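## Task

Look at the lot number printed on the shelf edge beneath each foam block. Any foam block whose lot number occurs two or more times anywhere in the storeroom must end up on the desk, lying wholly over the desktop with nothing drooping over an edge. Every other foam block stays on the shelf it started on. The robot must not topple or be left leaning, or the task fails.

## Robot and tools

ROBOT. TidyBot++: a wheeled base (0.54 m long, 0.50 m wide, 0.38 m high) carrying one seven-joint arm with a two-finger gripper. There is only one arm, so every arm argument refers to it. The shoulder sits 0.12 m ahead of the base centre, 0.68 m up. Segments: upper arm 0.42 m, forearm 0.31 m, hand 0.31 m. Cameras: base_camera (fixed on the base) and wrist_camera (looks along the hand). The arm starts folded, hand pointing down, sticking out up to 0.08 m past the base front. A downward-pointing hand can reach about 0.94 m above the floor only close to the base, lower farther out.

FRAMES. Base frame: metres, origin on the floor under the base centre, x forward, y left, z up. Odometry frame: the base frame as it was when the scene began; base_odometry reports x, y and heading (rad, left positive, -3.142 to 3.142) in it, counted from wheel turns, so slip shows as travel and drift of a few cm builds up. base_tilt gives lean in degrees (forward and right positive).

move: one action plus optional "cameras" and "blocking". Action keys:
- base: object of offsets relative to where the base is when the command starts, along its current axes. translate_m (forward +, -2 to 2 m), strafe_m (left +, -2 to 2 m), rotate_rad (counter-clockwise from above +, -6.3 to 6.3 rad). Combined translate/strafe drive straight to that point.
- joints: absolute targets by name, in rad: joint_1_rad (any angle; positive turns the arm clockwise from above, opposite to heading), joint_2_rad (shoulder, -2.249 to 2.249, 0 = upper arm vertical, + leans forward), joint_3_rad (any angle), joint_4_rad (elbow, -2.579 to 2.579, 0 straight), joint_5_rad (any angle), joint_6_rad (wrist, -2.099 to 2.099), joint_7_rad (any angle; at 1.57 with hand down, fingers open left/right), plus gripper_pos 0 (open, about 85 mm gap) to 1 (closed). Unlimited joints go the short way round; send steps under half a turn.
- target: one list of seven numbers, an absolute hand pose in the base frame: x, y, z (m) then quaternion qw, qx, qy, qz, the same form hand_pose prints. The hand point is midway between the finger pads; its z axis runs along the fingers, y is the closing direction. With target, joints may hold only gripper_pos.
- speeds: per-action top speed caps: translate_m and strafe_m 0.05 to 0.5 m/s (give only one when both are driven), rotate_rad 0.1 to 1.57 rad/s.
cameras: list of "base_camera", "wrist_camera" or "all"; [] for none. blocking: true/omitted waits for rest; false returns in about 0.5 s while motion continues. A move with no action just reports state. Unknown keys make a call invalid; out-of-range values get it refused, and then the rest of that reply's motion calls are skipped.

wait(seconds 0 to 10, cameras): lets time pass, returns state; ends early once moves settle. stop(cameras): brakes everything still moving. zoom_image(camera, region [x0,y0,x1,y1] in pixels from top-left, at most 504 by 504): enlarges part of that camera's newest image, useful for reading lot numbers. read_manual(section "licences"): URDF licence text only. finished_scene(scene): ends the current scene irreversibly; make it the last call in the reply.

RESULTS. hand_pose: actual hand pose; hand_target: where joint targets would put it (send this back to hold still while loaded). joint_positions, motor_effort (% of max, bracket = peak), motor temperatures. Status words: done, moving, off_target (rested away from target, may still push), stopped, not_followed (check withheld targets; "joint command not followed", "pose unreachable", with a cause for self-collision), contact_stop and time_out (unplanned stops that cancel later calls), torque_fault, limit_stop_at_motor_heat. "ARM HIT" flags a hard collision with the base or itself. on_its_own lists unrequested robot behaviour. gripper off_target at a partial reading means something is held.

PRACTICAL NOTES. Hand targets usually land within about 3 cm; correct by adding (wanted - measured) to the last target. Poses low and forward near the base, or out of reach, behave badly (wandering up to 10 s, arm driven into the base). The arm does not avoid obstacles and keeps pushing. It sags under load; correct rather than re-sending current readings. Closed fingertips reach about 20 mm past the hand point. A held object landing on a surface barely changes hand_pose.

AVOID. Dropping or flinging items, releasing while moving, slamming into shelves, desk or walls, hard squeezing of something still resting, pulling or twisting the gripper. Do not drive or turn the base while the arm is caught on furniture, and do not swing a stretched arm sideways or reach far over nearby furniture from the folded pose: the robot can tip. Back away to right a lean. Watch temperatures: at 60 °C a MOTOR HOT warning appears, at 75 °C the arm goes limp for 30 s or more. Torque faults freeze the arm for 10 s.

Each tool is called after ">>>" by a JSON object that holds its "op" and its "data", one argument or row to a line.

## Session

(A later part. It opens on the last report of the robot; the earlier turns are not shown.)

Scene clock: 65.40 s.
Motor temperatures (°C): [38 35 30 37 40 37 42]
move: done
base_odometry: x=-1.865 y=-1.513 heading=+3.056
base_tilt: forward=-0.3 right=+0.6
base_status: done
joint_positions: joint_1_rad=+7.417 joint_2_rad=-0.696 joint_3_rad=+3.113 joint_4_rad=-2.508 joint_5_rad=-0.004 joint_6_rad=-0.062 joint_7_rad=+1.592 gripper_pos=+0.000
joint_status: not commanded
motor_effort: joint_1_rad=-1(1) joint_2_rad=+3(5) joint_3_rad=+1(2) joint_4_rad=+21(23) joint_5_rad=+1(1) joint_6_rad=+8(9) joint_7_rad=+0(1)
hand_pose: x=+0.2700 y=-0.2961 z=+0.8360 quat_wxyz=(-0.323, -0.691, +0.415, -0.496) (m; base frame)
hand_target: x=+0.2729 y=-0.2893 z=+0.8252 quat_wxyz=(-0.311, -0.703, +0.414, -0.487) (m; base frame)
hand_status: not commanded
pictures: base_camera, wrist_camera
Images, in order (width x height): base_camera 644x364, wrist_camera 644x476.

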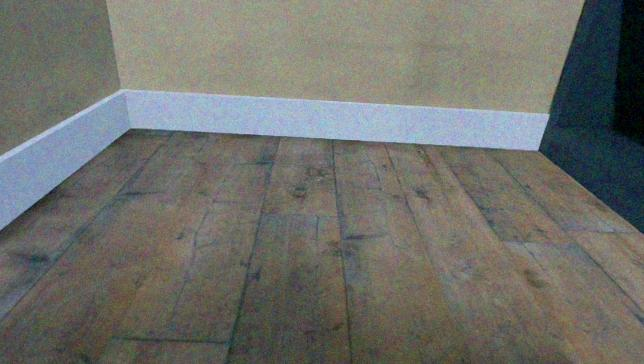

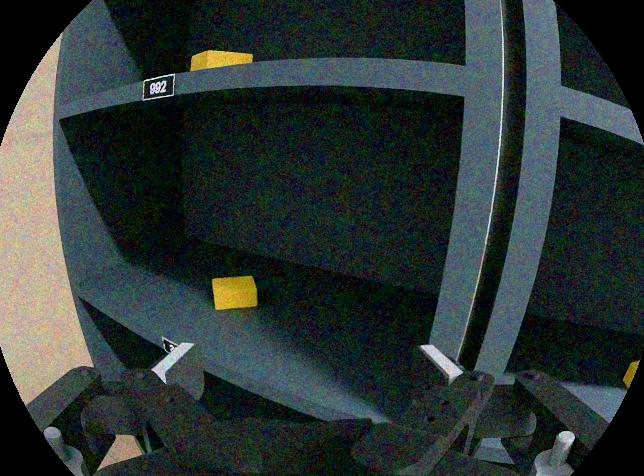

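>>> {"op": "move", "data": {
  "joints": {"joint_1_rad": 7.3, "joint_6_rad": -0.45},
  "cameras": ["wrist_camera"]
}}

>>> {"op": "zoom_image", "data": {
  "camera": "wrist_camera",
  "region": [160, 180, 320, 320]
}}

Scene clock: 66.83 s.
Motor temperatures (°C): [38 35 30 37 40 37 42]
move: done
base_odometry: x=-1.865 y=-1.513 heading=+3.056
base_tilt: forward=-0.4 right=+0.6
base_status: not commanded
joint_positions: joint_1_rad=+7.317 joint_2_rad=-0.696 joint_3_rad=+3.113 joint_4_rad=-2.508 joint_5_rad=-0.004 joint_6_rad=-0.401 joint_7_rad=+1.592 gripper_pos=+0.000
joint_status: all done
motor_effort: joint_1_rad=+0(2) joint_2_rad=+3(4) joint_3_rad=+1(2) joint_4_rad=+21(23) joint_5_rad=+1(1) joint_6_rad=+7(8) joint_7_rad=+0(1)
hand_pose: x=+0.2724 y=-0.2395 z=+0.7425 quat_wxyz=(-0.226, -0.788, +0.423, -0.386) (m; base frame)
hand_target: x=+0.2709 y=-0.2285 z=+0.7309 quat_wxyz=(-0.213, -0.801, +0.421, -0.369) (m; base frame)
hand_status: not commanded
pictures: wrist_camera
Images, in order (width x height): wrist_camera 644x476.

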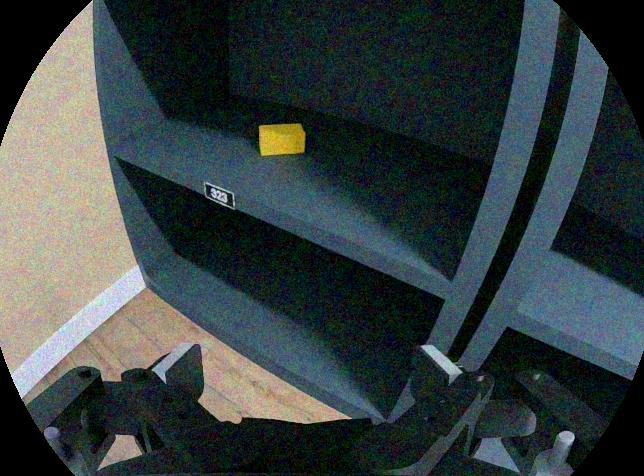

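Scaled by 3.150.

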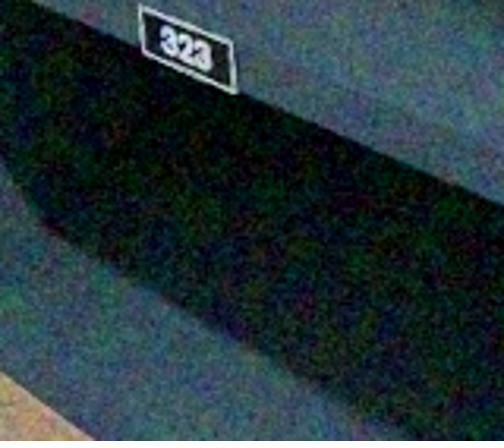

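>>> {"op": "move", "data": {
  "base": {"translate_m": -0.55},
  "joints": {"joint_1_rad": 7.7, "joint_2_rad": -0.55, "joint_4_rad": -1.9, "joint_6_rad": -0.5}
}}

>>> {"op": "zoom_image", "data": {
  "camera": "wrist_camera",
  "region": [200, 60, 440, 240]
}}

Scene clock: 70.20 s.
Motor temperatures (°C): [38 35 30 37 40 37 42]
move: done
base_odometry: x=-1.317 y=-1.560 heading=+3.056
base_tilt: forward=-0.4 right=+0.6
base_status: done
joint_positions: joint_1_rad=+7.682 joint_2_rad=-0.569 joint_3_rad=+3.115 joint_4_rad=-1.913 joint_5_rad=-0.004 joint_6_rad=-0.452 joint_7_rad=+1.592 gripper_pos=+0.000
joint_status: all done
motor_effort: joint_1_rad=+0(2) joint_2_rad=-2(4) joint_3_rad=+1(3) joint_4_rad=+23(24) joint_5_rad=+1(1) joint_6_rad=+9(9) joint_7_rad=+0(1)
hand_pose: x=+0.1999 y=-0.3743 z=+1.0372 quat_wxyz=(-0.404, -0.611, +0.488, -0.475) (m; base frame)
hand_target: x=+0.1946 y=-0.3784 z=+1.0233 quat_wxyz=(-0.394, -0.621, +0.503, -0.455) (m; base frame)
hand_status: not commanded
pictures: base_camera, wrist_camera
Images, in order (width x height): base_camera 644x364, wrist_camera 644x476.

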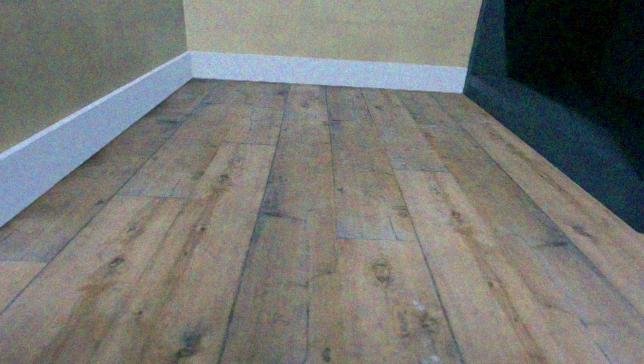

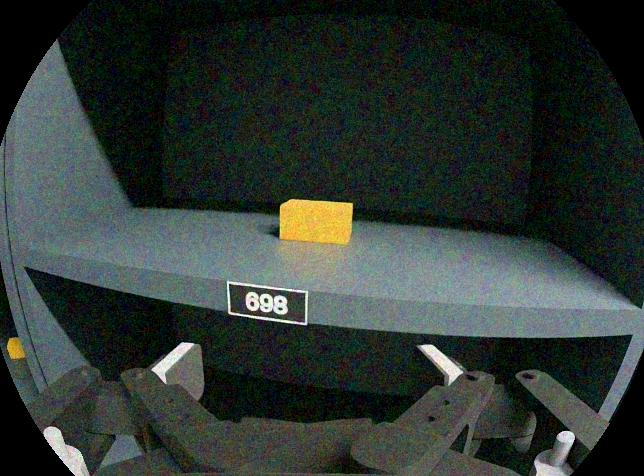

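Scaled by 2.100.

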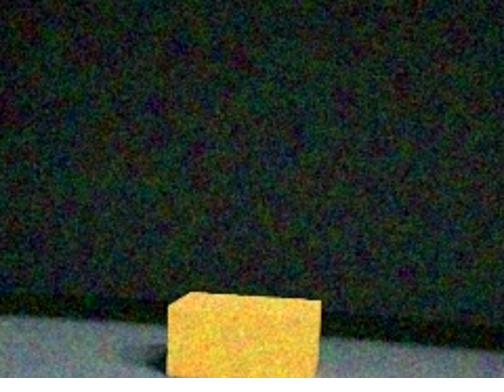

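>>> {"op": "move", "data": {
  "target": [0.257, -0.48, 1.11, 0.139, 0.8147, -0.218, 0.519],
  "cameras": ["wrist_camera"]
}}

Scene clock: 74.63 s.
Motor temperatures (°C): [38 35 30 37 40 37 42]
move: done
base_odometry: x=-1.317 y=-1.560 heading=+3.056
base_tilt: forward=-0.4 right=+0.6
base_status: not commanded
joint_positions: joint_1_rad=+5.699 joint_2_rad=-0.668 joint_3_rad=+4.140 joint_4_rad=-0.947 joint_5_rad=+0.354 joint_6_rad=-1.292 joint_7_rad=+1.893 gripper_pos=+0.000
joint_status: not commanded
motor_effort: joint_1_rad=+0(1) joint_2_rad=+19(19) joint_3_rad=-9(10) joint_4_rad=+12(23) joint_5_rad=-2(2) joint_6_rad=+7(9) joint_7_rad=+0(1)
hand_pose: x=+0.2821 y=-0.4577 z=+1.1330 quat_wxyz=(-0.120, -0.800, +0.215, -0.548) (m; base frame)
hand_target: x=+0.2570 y=-0.4800 z=+1.1100 quat_wxyz=(-0.139, -0.815, +0.218, -0.519) (m; base frame)
hand_status: done (0.041 m and 4.4 deg from the pose sent, 0.140 m and 49.8 deg at the start)
pictures: wrist_camera
Images, in order (width x height): wrist_camera 644x476.

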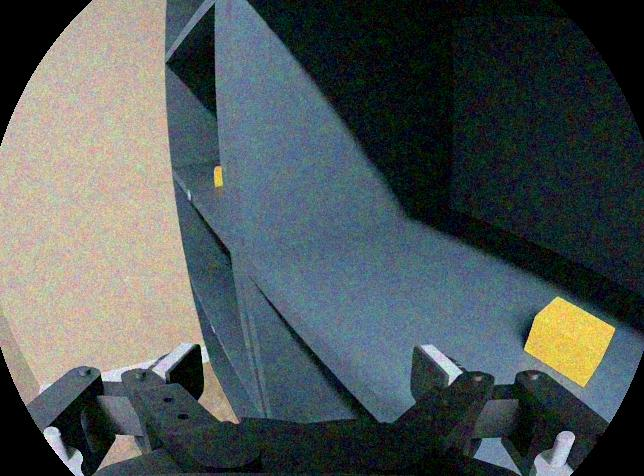

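>>> {"op": "move", "data": {
  "base": {"strafe_m": -0.18, "translate_m": -0.09},
  "speeds": {"strafe_m": 0.3}
}}

Scene clock: 76.67 s.
Motor temperatures (°C): [38 35 30 37 40 37 42]
move: done
base_odometry: x=-1.212 y=-1.388 heading=+3.055
base_tilt: forward=-0.4 right=+0.6
base_status: done
joint_positions: joint_1_rad=+5.697 joint_2_rad=-0.685 joint_3_rad=+4.147 joint_4_rad=-0.943 joint_5_rad=+0.361 joint_6_rad=-1.297 joint_7_rad=+1.894 gripper_pos=+0.000
joint_status: not commanded
motor_effort: joint_1_rad=+0(1) joint_2_rad=+20(23) joint_3_rad=-9(11) joint_4_rad=+12(13) joint_5_rad=-2(3) joint_6_rad=+8(9) joint_7_rad=+0(1)
hand_pose: x=+0.2730 y=-0.4655 z=+1.1288 quat_wxyz=(-0.117, -0.797, +0.222, -0.549) (m; base frame)
hand_target: x=+0.2570 y=-0.4800 z=+1.1100 quat_wxyz=(-0.139, -0.815, +0.218, -0.519) (m; base frame)
hand_status: not commanded
pictures: base_camera, wrist_camera
Images, in order (width x height): base_camera 644x364, wrist_camera 644x476.

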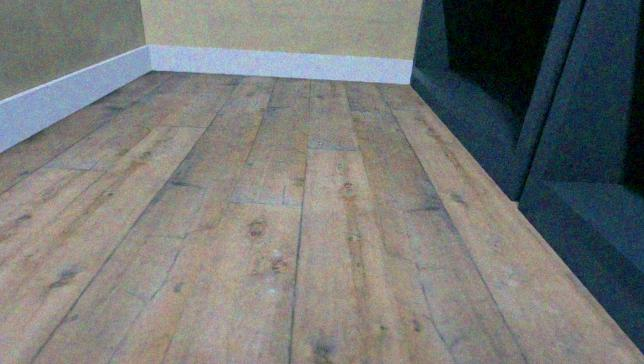

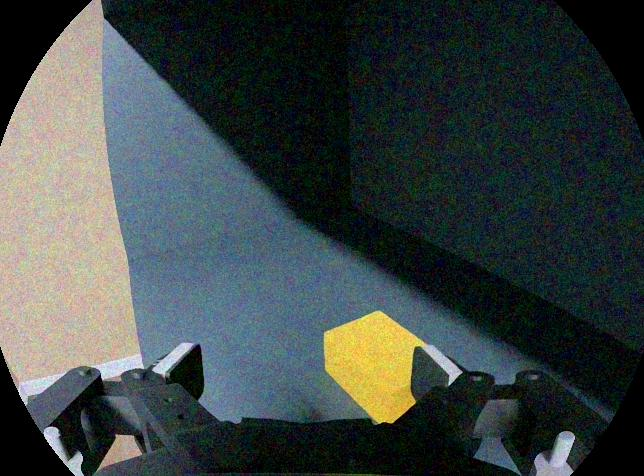

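>>> {"op": "move", "data": {
  "target": [0.225, -0.53, 1.075, 0.084, 0.833, -0.132, 0.5306],
  "cameras": ["wrist_camera"]
}}

Scene clock: 78.87 s.
Motor temperatures (°C): [38 35 30 37 40 37 42]
move: off_target
base_odometry: x=-1.212 y=-1.388 heading=+3.055
base_tilt: forward=-0.3 right=+0.6
base_status: not commanded
joint_positions: joint_1_rad=+5.385 joint_2_rad=-0.796 joint_3_rad=+4.143 joint_4_rad=-0.642 joint_5_rad=+0.516 joint_6_rad=-1.586 joint_7_rad=+2.131 gripper_pos=+0.000
joint_status: not commanded
motor_effort: joint_1_rad=+5(5) joint_2_rad=+21(23) joint_3_rad=-8(9) joint_4_rad=+11(13) joint_5_rad=-3(5) joint_6_rad=+7(8) joint_7_rad=+0(1)
hand_pose: x=+0.2702 y=-0.4948 z=+1.1063 quat_wxyz=(-0.082, -0.831, +0.108, -0.539) (m; base frame)
hand_target: x=+0.2250 y=-0.5300 z=+1.0750 quat_wxyz=(-0.084, -0.833, +0.132, -0.531) (m; base frame)
hand_status: off_target (0.065 m and 2.9 deg from the pose sent, 0.097 m and 11.9 deg at the start)
pictures: wrist_camera
Images, in order (width x height): wrist_camera 644x476.

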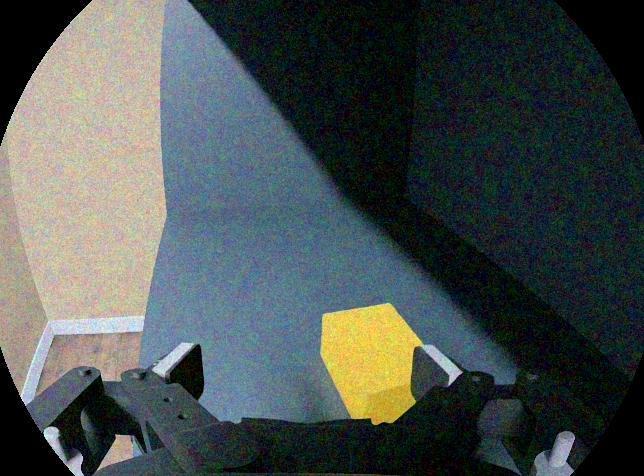

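>>> {"op": "move", "data": {
  "target": [0.240, -0.50, 1.09, 0.139, 0.8147, -0.218, 0.519],
  "cameras": ["wrist_camera"]
}}

>>> {"op": "move", "data": {
  "target": [0.240, -0.52, 1.03, 0.139, 0.8147, -0.218, 0.519],
  "cameras": ["wrist_camera"]
}}

Scene clock: 81.40 s.
Motor temperatures (°C): [38 35 30 37 40 37 42]
move: done
base_odometry: x=-1.212 y=-1.388 heading=+3.055
base_tilt: forward=-0.4 right=+0.6
base_status: not commanded
joint_positions: joint_1_rad=+5.655 joint_2_rad=-0.750 joint_3_rad=+4.148 joint_4_rad=-0.921 joint_5_rad=+0.515 joint_6_rad=-1.392 joint_7_rad=+2.013 gripper_pos=+0.000
joint_status: not commanded
motor_effort: joint_1_rad=+0(8) joint_2_rad=+24(27) joint_3_rad=-10(11) joint_4_rad=+10(12) joint_5_rad=-2(3) joint_6_rad=+7(8) joint_7_rad=+0(0)
hand_pose: x=+0.2326 y=-0.4991 z=+1.0846 quat_wxyz=(-0.156, -0.831, +0.198, -0.496) (m; base frame)
hand_target: x=+0.2400 y=-0.5000 z=+1.0900 quat_wxyz=(-0.139, -0.815, +0.218, -0.519) (m; base frame)
hand_status: done (0.009 m and 4.4 deg from the pose sent, 0.035 m and 14.5 deg at the start)
pictures: wrist_camera
Images, in order (width x height): wrist_camera 644x476.

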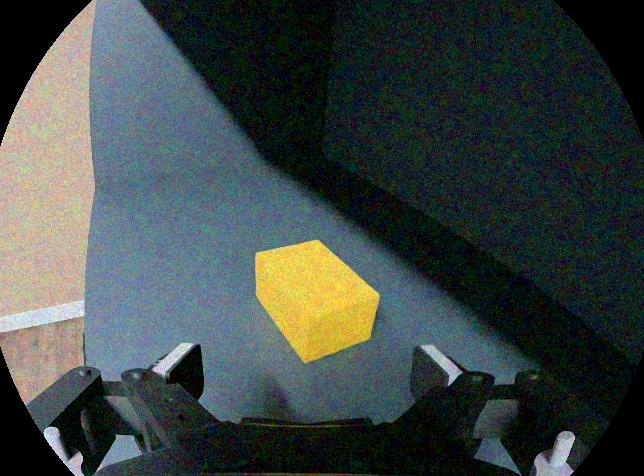

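Scene clock: 82.63 s.
Motor temperatures (°C): [38 35 30 37 40 37 42]
move: done
base_odometry: x=-1.212 y=-1.388 heading=+3.055
base_tilt: forward=-0.4 right=+0.6
base_status: not commanded
joint_positions: joint_1_rad=+5.706 joint_2_rad=-0.815 joint_3_rad=+4.183 joint_4_rad=-1.127 joint_5_rad=+0.515 joint_6_rad=-1.237 joint_7_rad=+2.013 gripper_pos=+0.000
joint_status: not commanded
motor_effort: joint_1_rad=-1(1) joint_2_rad=+24(25) joint_3_rad=-12(13) joint_4_rad=+11(13) joint_5_rad=-2(2) joint_6_rad=+7(8) joint_7_rad=+0(1)
hand_pose: x=+0.2417 y=-0.5142 z=+1.0303 quat_wxyz=(-0.156, -0.833, +0.198, -0.492) (m; base frame)
hand_target: x=+0.2400 y=-0.5200 z=+1.0300 quat_wxyz=(-0.139, -0.815, +0.218, -0.519) (m; base frame)
hand_status: done (0.006 m and 4.7 deg from the pose sent, 0.059 m and 4.4 deg at the start)
pictures: wrist_camera
Images, in order (width x height): wrist_camera 644x476.

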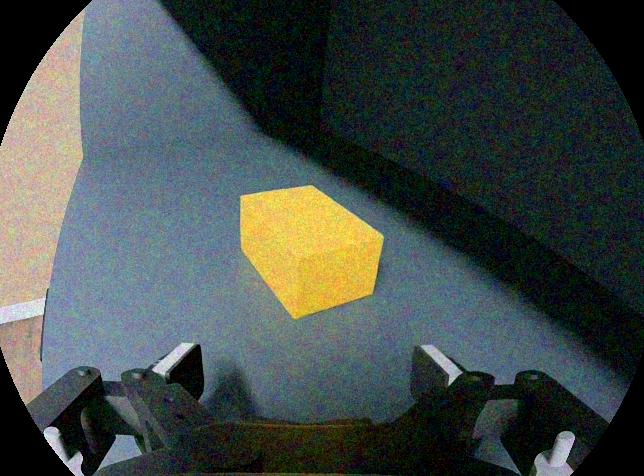

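>>> {"op": "move", "data": {
  "target": [0.312, -0.565, 1.005, 0.139, 0.8147, -0.218, 0.519],
  "cameras": ["wrist_camera"]
}}

Scene clock: 84.10 s.
Motor temperatures (°C): [38 35 30 37 40 37 42]
move: done
base_odometry: x=-1.212 y=-1.388 heading=+3.055
base_tilt: forward=-0.4 right=+0.6
base_status: not commanded
joint_positions: joint_1_rad=+5.536 joint_2_rad=-0.816 joint_3_rad=+4.308 joint_4_rad=-1.132 joint_5_rad=+0.515 joint_6_rad=-1.111 joint_7_rad=+1.985 gripper_pos=+0.000
joint_status: not commanded
motor_effort: joint_1_rad=-1(3) joint_2_rad=+25(25) joint_3_rad=-13(13) joint_4_rad=+12(13) joint_5_rad=-2(2) joint_6_rad=+8(8) joint_7_rad=+0(1)
hand_pose: x=+0.3146 y=-0.5442 z=+1.0151 quat_wxyz=(-0.135, -0.826, +0.192, -0.512) (m; base frame)
hand_target: x=+0.3120 y=-0.5650 z=+1.0050 quat_wxyz=(-0.139, -0.815, +0.218, -0.519) (m; base frame)
hand_status: done (0.023 m and 3.4 deg from the pose sent, 0.090 m and 4.7 deg at the start)
pictures: wrist_camera
Images, in order (width x height): wrist_camera 644x476.

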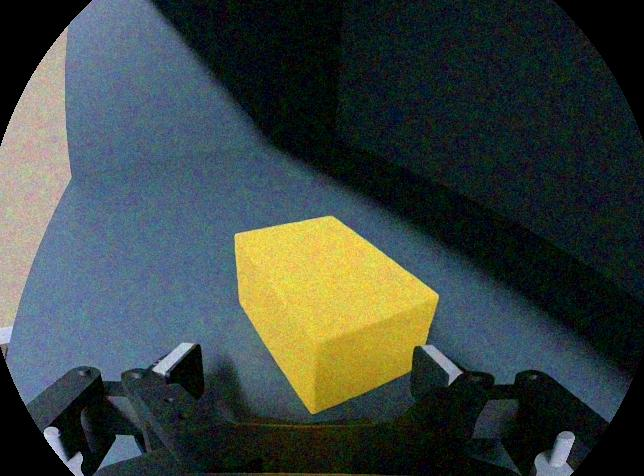

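>>> {"op": "move", "data": {
  "target": [0.304, -0.592, 1.0, 0.139, 0.8147, -0.218, 0.519],
  "cameras": ["wrist_camera"]
}}

>>> {"op": "move", "data": {
  "target": [0.348, -0.618, 0.99, 0.139, 0.8147, -0.218, 0.519],
  "cameras": ["wrist_camera"]
}}

Scene clock: 85.23 s.
Motor temperatures (°C): [38 35 30 37 40 37 42]
move: done
base_odometry: x=-1.212 y=-1.388 heading=+3.055
base_tilt: forward=-0.4 right=+0.6
base_status: not commanded
joint_positions: joint_1_rad=+5.478 joint_2_rad=-0.857 joint_3_rad=+4.323 joint_4_rad=-1.083 joint_5_rad=+0.533 joint_6_rad=-1.109 joint_7_rad=+1.985 gripper_pos=+0.000
joint_status: not commanded
motor_effort: joint_1_rad=+0(1) joint_2_rad=+27(28) joint_3_rad=-13(14) joint_4_rad=+11(13) joint_5_rad=-2(3) joint_6_rad=+7(8) joint_7_rad=+0(0)
hand_pose: x=+0.3188 y=-0.5643 z=+1.0145 quat_wxyz=(-0.122, -0.816, +0.199, -0.529) (m; base frame)
hand_target: x=+0.3040 y=-0.5920 z=+1.0000 quat_wxyz=(-0.139, -0.815, +0.218, -0.519) (m; base frame)
hand_status: done (0.035 m and 3.2 deg from the pose sent, 0.051 m and 3.4 deg at the start)
pictures: wrist_camera
Images, in order (width x height): wrist_camera 644x476.

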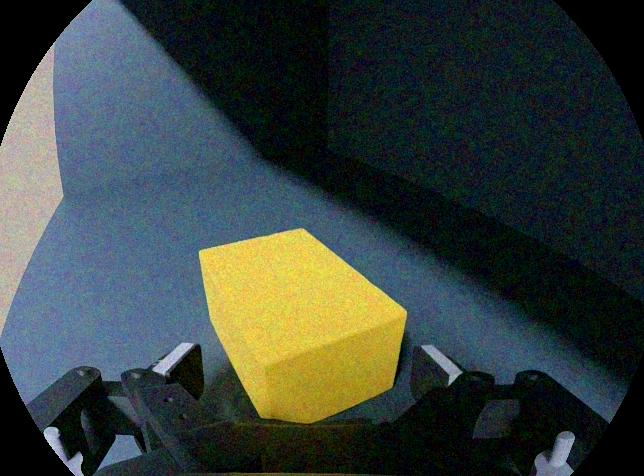

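Scene clock: 86.27 s.
Motor temperatures (°C): [38 35 30 37 40 37 42]
move: done
base_odometry: x=-1.212 y=-1.388 heading=+3.055
base_tilt: forward=-0.4 right=+0.6
base_status: not commanded
joint_positions: joint_1_rad=+5.340 joint_2_rad=-0.863 joint_3_rad=+4.378 joint_4_rad=-1.035 joint_5_rad=+0.590 joint_6_rad=-1.104 joint_7_rad=+1.985 gripper_pos=+0.000
joint_status: not commanded
motor_effort: joint_1_rad=+0(2) joint_2_rad=+28(29) joint_3_rad=-13(14) joint_4_rad=+9(11) joint_5_rad=-2(3) joint_6_rad=+7(8) joint_7_rad=+0(1)
hand_pose: x=+0.3651 y=-0.5785 z=+1.0021 quat_wxyz=(-0.119, -0.826, +0.181, -0.520) (m; base frame)
hand_target: x=+0.3480 y=-0.6180 z=+0.9900 quat_wxyz=(-0.139, -0.815, +0.218, -0.519) (m; base frame)
hand_status: done (0.045 m and 5.0 deg from the pose sent, 0.066 m and 3.2 deg at the start)
pictures: wrist_camera
Images, in order (width x height): wrist_camera 644x476.

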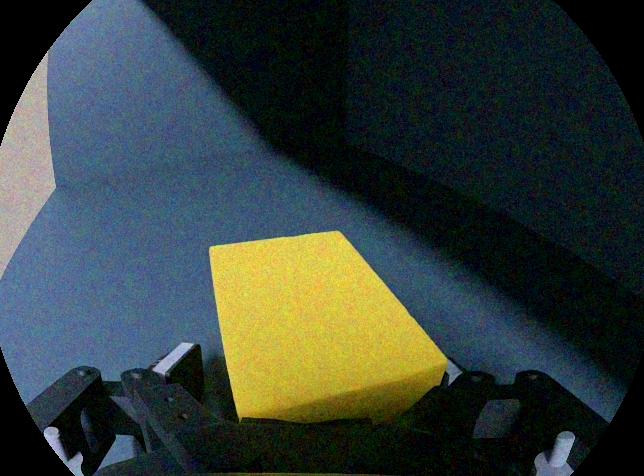

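>>> {"op": "move", "data": {
  "joints": {"gripper_pos": 0.5},
  "cameras": ["wrist_camera"]
}}

Scene clock: 87.30 s.
Motor temperatures (°C): [38 35 30 37 40 37 42]
move: off_target
base_odometry: x=-1.212 y=-1.388 heading=+3.055
base_tilt: forward=-0.4 right=+0.6
base_status: not commanded
joint_positions: joint_1_rad=+5.340 joint_2_rad=-0.863 joint_3_rad=+4.378 joint_4_rad=-1.026 joint_5_rad=+0.590 joint_6_rad=-1.100 joint_7_rad=+1.985 gripper_pos=+0.368
joint_status: gripper_pos off_target (ended at +0.368, target +0.500)
motor_effort: joint_1_rad=+0(1) joint_2_rad=+27(28) joint_3_rad=-11(12) joint_4_rad=+10(10) joint_5_rad=-1(2) joint_6_rad=+6(7) joint_7_rad=+0(0)
hand_pose: x=+0.3630 y=-0.5818 z=+1.0059 quat_wxyz=(-0.121, -0.823, +0.184, -0.524) (m; base frame)
hand_target: x=+0.3480 y=-0.6180 z=+0.9900 quat_wxyz=(-0.139, -0.815, +0.218, -0.519) (m; base frame)
hand_status: not commanded
pictures: wrist_camera
Images, in order (width x height): wrist_camera 644x476.

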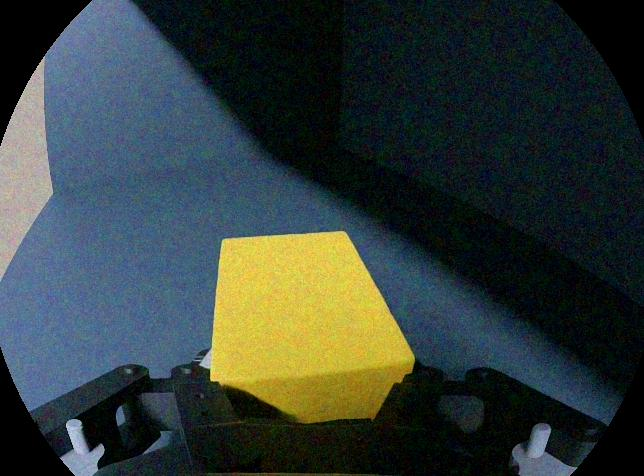

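>>> {"op": "move", "data": {
  "target": [0.335, -0.59, 1.08, 0.139, 0.8147, -0.218, 0.519],
  "cameras": ["wrist_camera"]
}}

>>> {"op": "move", "data": {
  "base": {"strafe_m": 0.38},
  "cameras": ["wrist_camera"]
}}

Scene clock: 89.10 s.
Motor temperatures (°C): [38 35 30 37 40 37 42]
move: done
base_odometry: x=-1.212 y=-1.388 heading=+3.055
base_tilt: forward=-0.4 right=+0.6
base_status: not commanded
joint_positions: joint_1_rad=+5.242 joint_2_rad=-0.780 joint_3_rad=+4.347 joint_4_rad=-0.717 joint_5_rad=+0.616 joint_6_rad=-1.272 joint_7_rad=+1.985 gripper_pos=+0.368
joint_status: not commanded
motor_effort: joint_1_rad=-1(1) joint_2_rad=+31(33) joint_3_rad=-10(14) joint_4_rad=+7(12) joint_5_rad=-3(3) joint_6_rad=+8(8) joint_7_rad=-1(1)
hand_pose: x=+0.3436 y=-0.5836 z=+1.0934 quat_wxyz=(-0.135, -0.804, +0.202, -0.543) (m; base frame)
hand_target: x=+0.3350 y=-0.5900 z=+1.0800 quat_wxyz=(-0.139, -0.815, +0.218, -0.519) (m; base frame)
hand_status: done (0.017 m and 3.6 deg from the pose sent, 0.080 m and 4.5 deg at the start)
pictures: wrist_camera
Images, in order (width x height): wrist_camera 644x476.

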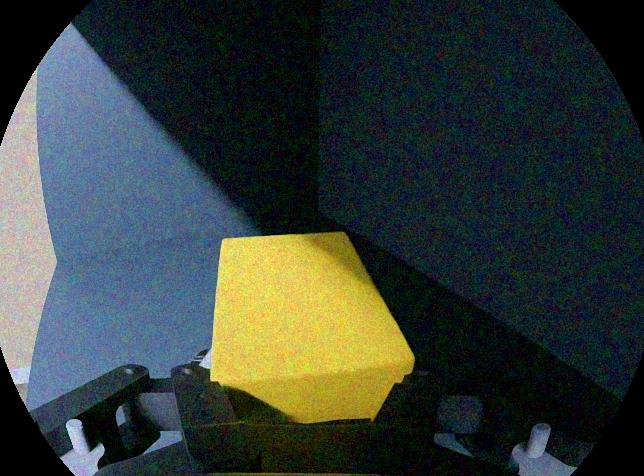

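Scene clock: 93.20 s.
Motor temperatures (°C): [38 35 30 37 40 37 42]
move: time_out
base_odometry: x=-1.244 y=-1.764 heading=+3.056
base_tilt: forward=-0.4 right=+0.6
base_status: strafe_m time_out (by the wheels' count: +0.377 of +0.380)
joint_positions: joint_1_rad=+5.237 joint_2_rad=-0.768 joint_3_rad=+4.343 joint_4_rad=-0.714 joint_5_rad=+0.621 joint_6_rad=-1.280 joint_7_rad=+1.985 gripper_pos=+0.368
joint_status: not commanded
motor_effort: joint_1_rad=+0(3) joint_2_rad=+30(34) joint_3_rad=-10(12) joint_4_rad=+9(10) joint_5_rad=-3(4) joint_6_rad=+8(9) joint_7_rad=+0(1)
hand_pose: x=+0.3480 y=-0.5773 z=+1.0982 quat_wxyz=(-0.139, -0.806, +0.197, -0.541) (m; base frame)
hand_target: x=+0.3350 y=-0.5900 z=+1.0800 quat_wxyz=(-0.139, -0.815, +0.218, -0.519) (m; base frame)
hand_status: not commanded
pictures: wrist_camera
Images, in order (width x height): wrist_camera 644x476.

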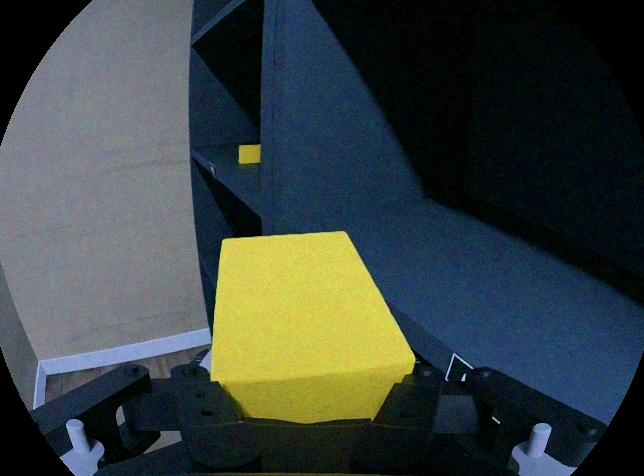

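>>> {"op": "move", "data": {
  "base": {"strafe_m": -0.15},
  "joints": {"joint_1_rad": 6.283, "joint_2_rad": -0.69, "joint_3_rad": 3.1, "joint_4_rad": -2.5, "joint_5_rad": 0.0, "joint_6_rad": 0.1, "joint_7_rad": 1.6}
}}

Scene clock: 96.90 s.
Motor temperatures (°C): [38 35 30 37 40 37 42]
move: done
base_odometry: x=-1.231 y=-1.615 heading=+3.055
base_tilt: forward=-0.4 right=+0.6
base_status: done
joint_positions: joint_1_rad=+6.263 joint_2_rad=-0.706 joint_3_rad=+3.116 joint_4_rad=-2.471 joint_5_rad=+0.070 joint_6_rad=+0.041 joint_7_rad=+1.644 gripper_pos=+0.368
joint_status: all done
motor_effort: joint_1_rad=+0(2) joint_2_rad=+2(30) joint_3_rad=+1(13) joint_4_rad=+22(24) joint_5_rad=+1(4) joint_6_rad=+9(11) joint_7_rad=+0(1)
hand_pose: x=+0.4614 y=+0.0191 z=+0.8936 quat_wxyz=(-0.039, -0.755, -0.075, -0.650) (m; base frame)
hand_target: x=+0.4642 y=+0.0180 z=+0.8881 quat_wxyz=(-0.009, -0.754, -0.032, -0.656) (m; base frame)
hand_status: not commanded
pictures: base_camera, wrist_camera
Images, in order (width x height): base_camera 644x364, wrist_camera 644x476.

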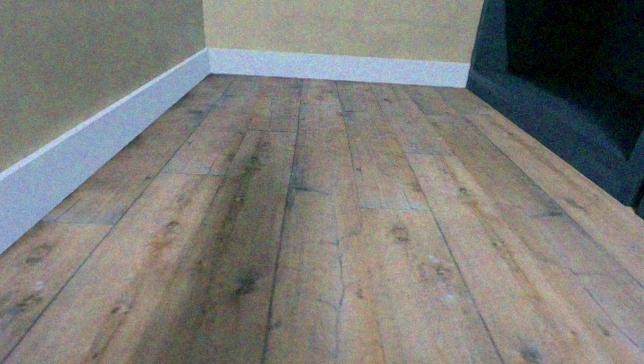

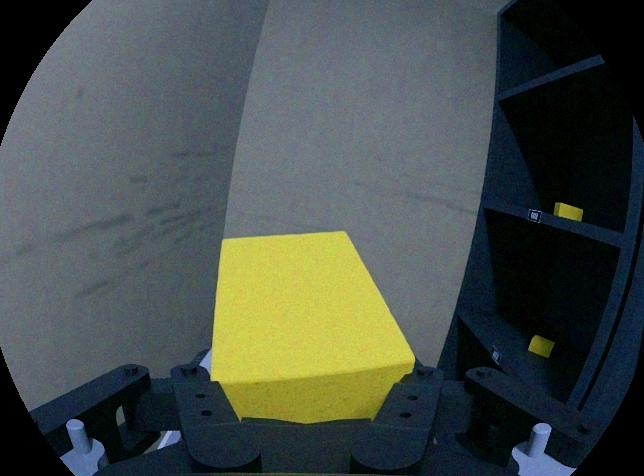

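>>> {"op": "move", "data": {
  "base": {"translate_m": -2.0},
  "joints": {"joint_1_rad": 7.85},
  "cameras": []
}}

>>> {"op": "move", "data": {
  "base": {"translate_m": -0.46},
  "cameras": ["base_camera", "wrist_camera"]
}}

Scene clock: 103.03 s.
Motor temperatures (°C): [38 35 30 37 40 37 42]
move: done
base_odometry: x=+0.762 y=-1.788 heading=+3.055
base_tilt: forward=-0.4 right=+0.6
base_status: done
joint_positions: joint_1_rad=+7.832 joint_2_rad=-0.699 joint_3_rad=+3.114 joint_4_rad=-2.471 joint_5_rad=+0.069 joint_6_rad=+0.045 joint_7_rad=+1.643 gripper_pos=+0.368
joint_status: all done
motor_effort: joint_1_rad=+0(2) joint_2_rad=+2(3) joint_3_rad=+1(2) joint_4_rad=+22(23) joint_5_rad=+1(1) joint_6_rad=+9(10) joint_7_rad=+0(1)
hand_pose: x=+0.1402 y=-0.3440 z=+0.8921 quat_wxyz=(-0.485, -0.589, +0.480, -0.432) (m; base frame)
hand_target: x=+0.1383 y=-0.3451 z=+0.8881 quat_wxyz=(-0.469, -0.557, +0.510, -0.458) (m; base frame)
hand_status: not commanded
pictures: none
No camera images: "cameras" was empty.

Scene clock: 105.33 s.
Motor temperatures (°C): [38 35 30 37 40 37 42]
move: done
base_odometry: x=+1.220 y=-1.828 heading=+3.055
base_tilt: forward=-0.4 right=+0.6
base_status: done
joint_positions: joint_1_rad=+7.832 joint_2_rad=-0.699 joint_3_rad=+3.111 joint_4_rad=-2.471 joint_5_rad=+0.069 joint_6_rad=+0.045 joint_7_rad=+1.643 gripper_pos=+0.368
joint_status: not commanded
motor_effort: joint_1_rad=+0(1) joint_2_rad=+1(3) joint_3_rad=+1(2) joint_4_rad=+22(23) joint_5_rad=+1(1) joint_6_rad=+8(10) joint_7_rad=+0(1)
hand_pose: x=+0.1412 y=-0.3439 z=+0.8920 quat_wxyz=(-0.485, -0.590, +0.479, -0.432) (m; base frame)
hand_target: x=+0.1383 y=-0.3451 z=+0.8881 quat_wxyz=(-0.469, -0.557, +0.510, -0.458) (m; base frame)
hand_status: not commanded
pictures: base_camera, wrist_camera
Images, in order (width x height): base_camera 644x364, wrist_camera 644x476.

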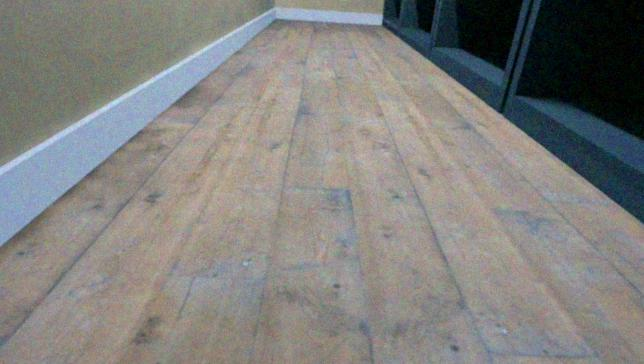

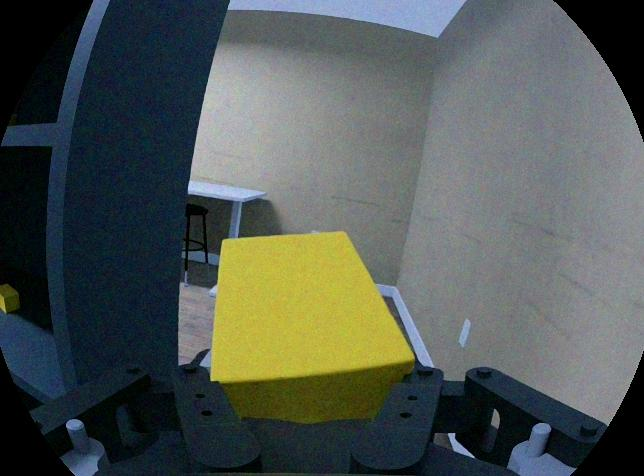

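>>> {"op": "move", "data": {
  "base": {"strafe_m": -1.7, "translate_m": -0.03}
}}

Scene clock: 110.57 s.
Motor temperatures (°C): [38 35 30 37 40 37 42]
move: done
base_odometry: x=+1.397 y=-0.136 heading=+3.055
base_tilt: forward=-0.3 right=+0.6
base_status: done
joint_positions: joint_1_rad=+7.832 joint_2_rad=-0.695 joint_3_rad=+3.111 joint_4_rad=-2.472 joint_5_rad=+0.069 joint_6_rad=+0.047 joint_7_rad=+1.643 gripper_pos=+0.368
joint_status: not commanded
motor_effort: joint_1_rad=+0(1) joint_2_rad=+2(5) joint_3_rad=+1(1) joint_4_rad=+22(24) joint_5_rad=+1(1) joint_6_rad=+9(10) joint_7_rad=+0(1)
hand_pose: x=+0.1413 y=-0.3446 z=+0.8909 quat_wxyz=(-0.484, -0.591, +0.480, -0.432) (m; base frame)
hand_target: x=+0.1383 y=-0.3451 z=+0.8881 quat_wxyz=(-0.469, -0.557, +0.510, -0.458) (m; base frame)
hand_status: not commanded
pictures: base_camera, wrist_camera
Images, in order (width x height): base_camera 644x364, wrist_camera 644x476.

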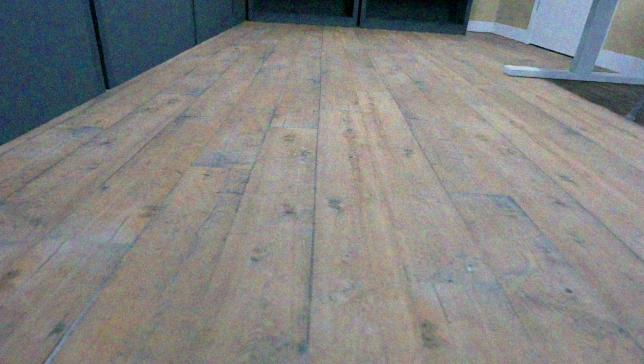

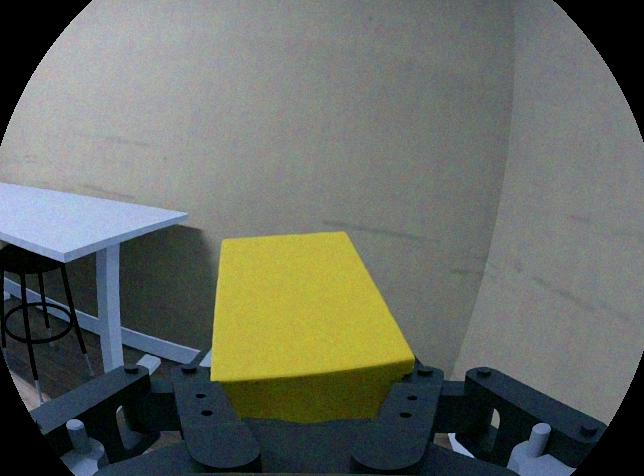

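>>> {"op": "move", "data": {
  "base": {"strafe_m": -0.6, "translate_m": 1.35},
  "joints": {"joint_6_rad": -0.15}
}}

Scene clock: 114.80 s.
Motor temperatures (°C): [38 35 30 37 40 37 42]
move: done
base_odometry: x=+0.104 y=+0.579 heading=+3.054
base_tilt: forward=-0.4 right=+0.6
base_status: done
joint_positions: joint_1_rad=+7.832 joint_2_rad=-0.695 joint_3_rad=+3.110 joint_4_rad=-2.486 joint_5_rad=+0.069 joint_6_rad=-0.144 joint_7_rad=+1.643 gripper_pos=+0.368
joint_status: all done
motor_effort: joint_1_rad=+0(1) joint_2_rad=+3(4) joint_3_rad=+1(2) joint_4_rad=+22(25) joint_5_rad=+1(1) joint_6_rad=+9(10) joint_7_rad=+0(1)
hand_pose: x=+0.1353 y=-0.3275 z=+0.8249 quat_wxyz=(-0.428, -0.636, +0.524, -0.373) (m; base frame)
hand_target: x=+0.1356 y=-0.3249 z=+0.8132 quat_wxyz=(-0.400, -0.611, +0.562, -0.387) (m; base frame)
hand_status: not commanded
pictures: base_camera, wrist_camera
Images, in order (width x height): base_camera 644x364, wrist_camera 644x476.

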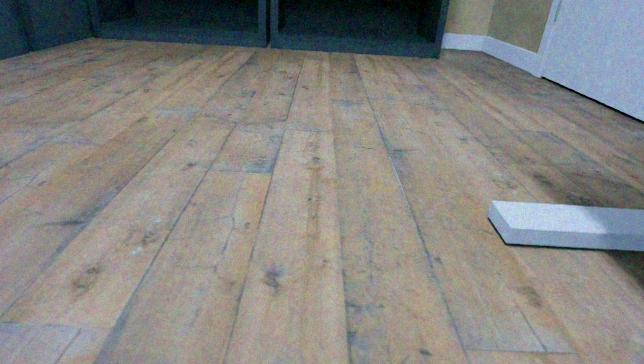

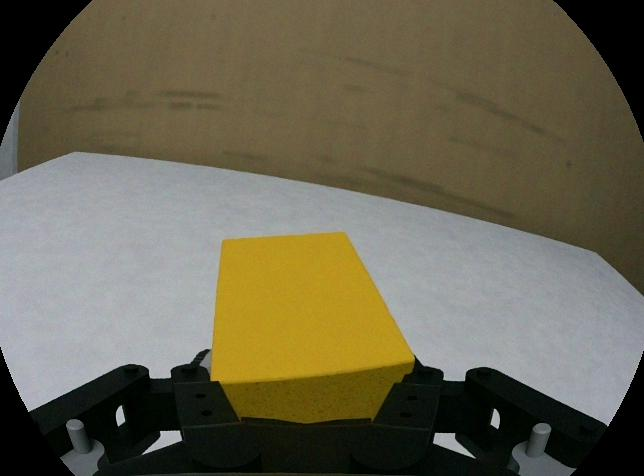

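>>> {"op": "move", "data": {
  "joints": {"joint_2_rad": 0.25, "joint_4_rad": -1.5, "joint_6_rad": -0.02},
  "cameras": ["wrist_camera"]
}}

>>> {"op": "move", "data": {
  "joints": {"joint_2_rad": 0.37, "joint_4_rad": -1.71, "joint_6_rad": 0.08},
  "cameras": ["wrist_camera"]
}}

Scene clock: 117.57 s.
Motor temperatures (°C): [38 35 30 37 40 37 42]
move: done
base_odometry: x=+0.104 y=+0.579 heading=+3.054
base_tilt: forward=-0.3 right=+0.6
base_status: not commanded
joint_positions: joint_1_rad=+7.832 joint_2_rad=+0.229 joint_3_rad=+3.110 joint_4_rad=-1.516 joint_5_rad=+0.069 joint_6_rad=-0.078 joint_7_rad=+1.643 gripper_pos=+0.368
joint_status: all done
motor_effort: joint_1_rad=+0(1) joint_2_rad=-29(31) joint_3_rad=+0(1) joint_4_rad=+22(24) joint_5_rad=+1(1) joint_6_rad=+8(10) joint_7_rad=-1(1)
hand_pose: x=+0.1538 y=-0.7053 z=+0.9592 quat_wxyz=(-0.451, -0.608, +0.506, -0.414) (m; base frame)
hand_target: x=+0.1492 y=-0.7174 z=+0.9721 quat_wxyz=(-0.442, -0.565, +0.529, -0.454) (m; base frame)
hand_status: not commanded
pictures: wrist_camera
Images, in order (width x height): wrist_camera 644x476.

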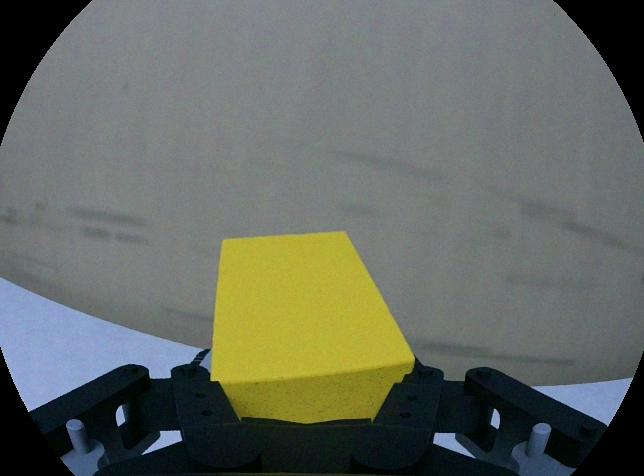

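Scene clock: 119.07 s.
Motor temperatures (°C): [38 35 30 37 40 37 42]
move: done
base_odometry: x=+0.104 y=+0.579 heading=+3.054
base_tilt: forward=-0.4 right=+0.6
base_status: not commanded
joint_positions: joint_1_rad=+7.832 joint_2_rad=+0.360 joint_3_rad=+3.110 joint_4_rad=-1.693 joint_5_rad=+0.069 joint_6_rad=+0.024 joint_7_rad=+1.643 gripper_pos=+0.368
joint_status: all done
motor_effort: joint_1_rad=-1(1) joint_2_rad=-32(36) joint_3_rad=+0(1) joint_4_rad=+20(23) joint_5_rad=+0(1) joint_6_rad=+8(10) joint_7_rad=+0(1)
hand_pose: x=+0.1559 y=-0.7046 z=+0.7923 quat_wxyz=(-0.386, -0.654, +0.542, -0.360) (m; base frame)
hand_target: x=+0.1490 y=-0.7086 z=+0.7917 quat_wxyz=(-0.375, -0.613, +0.576, -0.389) (m; base frame)
hand_status: not commanded
pictures: wrist_camera
Images, in order (width x height): wrist_camera 644x476.

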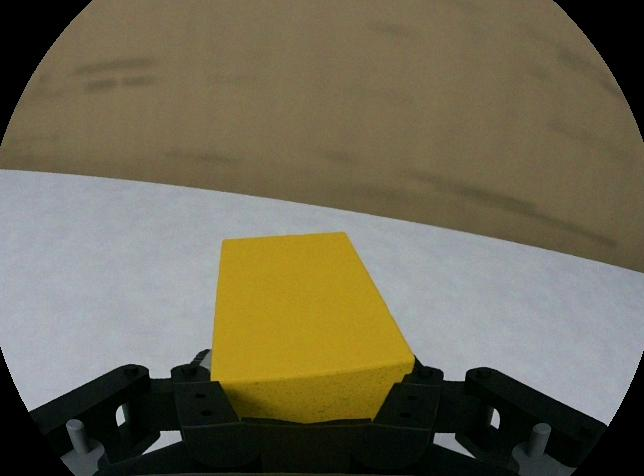

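>>> {"op": "move", "data": {
  "joints": {"joint_2_rad": 0.385, "joint_4_rad": -1.745, "joint_6_rad": 0.12},
  "cameras": ["wrist_camera"]
}}

>>> {"op": "move", "data": {
  "joints": {"joint_2_rad": 0.397, "joint_4_rad": -1.78, "joint_6_rad": 0.145},
  "cameras": ["wrist_camera"]
}}

Scene clock: 119.87 s.
Motor temperatures (°C): [38 35 30 37 40 37 42]
move: done
base_odometry: x=+0.104 y=+0.579 heading=+3.054
base_tilt: forward=-0.3 right=+0.6
base_status: not commanded
joint_positions: joint_1_rad=+7.832 joint_2_rad=+0.361 joint_3_rad=+3.110 joint_4_rad=-1.721 joint_5_rad=+0.069 joint_6_rad=+0.067 joint_7_rad=+1.643 gripper_pos=+0.368
joint_status: all done
motor_effort: joint_1_rad=+0(1) joint_2_rad=-32(33) joint_3_rad=-1(1) joint_4_rad=+20(21) joint_5_rad=+1(1) joint_6_rad=+9(9) joint_7_rad=+0(1)
hand_pose: x=+0.1567 y=-0.7026 z=+0.7879 quat_wxyz=(-0.389, -0.651, +0.539, -0.365) (m; base frame)
hand_target: x=+0.1490 y=-0.7051 z=+0.7730 quat_wxyz=(-0.372, -0.615, +0.578, -0.386) (m; base frame)
hand_status: not commanded
pictures: wrist_camera
Images, in order (width x height): wrist_camera 644x476.

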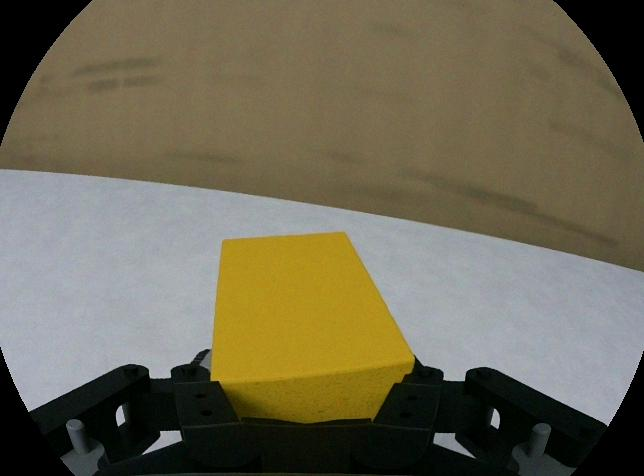

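Scene clock: 120.63 s.
Motor temperatures (°C): [38 35 30 37 40 37 42]
move: done
base_odometry: x=+0.104 y=+0.579 heading=+3.054
base_tilt: forward=-0.3 right=+0.6
base_status: not commanded
joint_positions: joint_1_rad=+7.832 joint_2_rad=+0.371 joint_3_rad=+3.110 joint_4_rad=-1.755 joint_5_rad=+0.069 joint_6_rad=+0.093 joint_7_rad=+1.643 gripper_pos=+0.368
joint_status: all done
motor_effort: joint_1_rad=+0(1) joint_2_rad=-32(33) joint_3_rad=+0(1) joint_4_rad=+19(21) joint_5_rad=+1(1) joint_6_rad=+9(9) joint_7_rad=+0(0)
hand_pose: x=+0.1571 y=-0.6969 z=+0.7699 quat_wxyz=(-0.383, -0.655, +0.542, -0.361) (m; base frame)
hand_target: x=+0.1488 y=-0.6987 z=+0.7526 quat_wxyz=(-0.365, -0.619, +0.582, -0.380) (m; base frame)
hand_status: not commanded
pictures: wrist_camera
Images, in order (width x height): wrist_camera 644x476.

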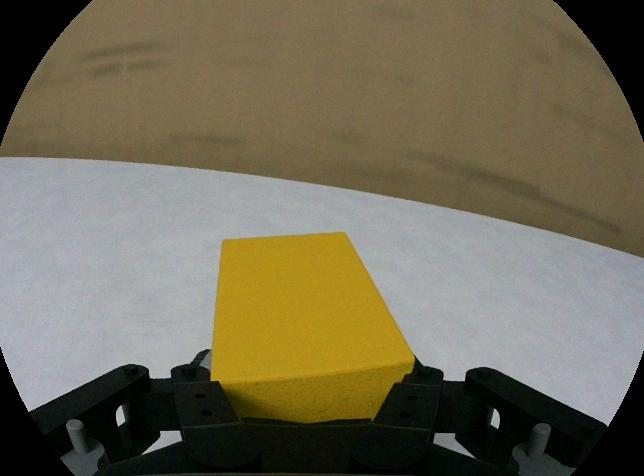

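>>> {"op": "move", "data": {
  "joints": {"joint_2_rad": 0.405, "joint_4_rad": -1.8, "joint_6_rad": 0.155},
  "cameras": []
}}

>>> {"op": "move", "data": {
  "joints": {"joint_2_rad": 0.415, "joint_4_rad": -1.825, "joint_6_rad": 0.17},
  "cameras": ["wrist_camera"]
}}

Scene clock: 121.47 s.
Motor temperatures (°C): [38 35 30 37 40 37 42]
move: done
base_odometry: x=+0.104 y=+0.579 heading=+3.054
base_tilt: forward=-0.3 right=+0.6
base_status: not commanded
joint_positions: joint_1_rad=+7.832 joint_2_rad=+0.377 joint_3_rad=+3.110 joint_4_rad=-1.774 joint_5_rad=+0.069 joint_6_rad=+0.103 joint_7_rad=+1.643 gripper_pos=+0.368
joint_status: all done
motor_effort: joint_1_rad=-1(1) joint_2_rad=-32(33) joint_3_rad=+0(1) joint_4_rad=+19(21) joint_5_rad=+1(1) joint_6_rad=+7(9) joint_7_rad=+0(1)
hand_pose: x=+0.1571 y=-0.6930 z=+0.7579 quat_wxyz=(-0.378, -0.658, +0.545, -0.357) (m; base frame)
hand_target: x=+0.1487 y=-0.6941 z=+0.7391 quat_wxyz=(-0.360, -0.623, +0.585, -0.374) (m; base frame)
hand_status: not commanded
pictures: none
No camera images: "cameras" was empty.

Scene clock: 122.10 s.
Motor temperatures (°C): [38 35 30 37 40 37 42]
move: done
base_odometry: x=+0.104 y=+0.579 heading=+3.054
base_tilt: forward=-0.4 right=+0.6
base_status: not commanded
joint_positions: joint_1_rad=+7.833 joint_2_rad=+0.382 joint_3_rad=+3.110 joint_4_rad=-1.794 joint_5_rad=+0.068 joint_6_rad=+0.126 joint_7_rad=+1.642 gripper_pos=+0.368
joint_status: all done
motor_effort: joint_1_rad=+0(1) joint_2_rad=-30(32) joint_3_rad=+0(1) joint_4_rad=+18(20) joint_5_rad=+1(1) joint_6_rad=+7(9) joint_7_rad=+0(0)
hand_pose: x=+0.1573 y=-0.6900 z=+0.7501 quat_wxyz=(-0.377, -0.658, +0.545, -0.357) (m; base frame)
hand_target: x=+0.1486 y=-0.6884 z=+0.7233 quat_wxyz=(-0.354, -0.626, +0.589, -0.368) (m; base frame)
hand_status: not commanded
pictures: wrist_camera
Images, in order (width x height): wrist_camera 644x476.

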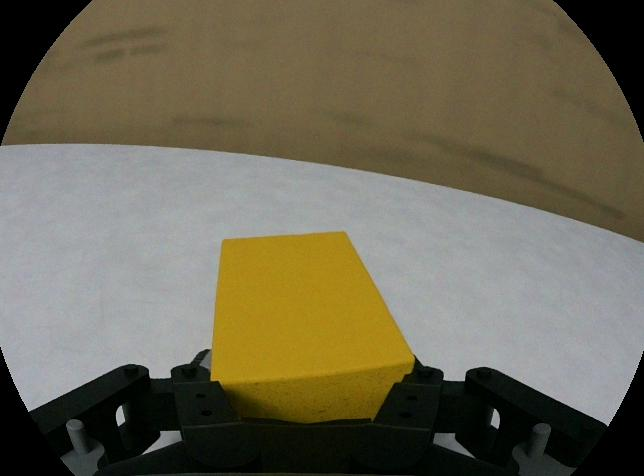

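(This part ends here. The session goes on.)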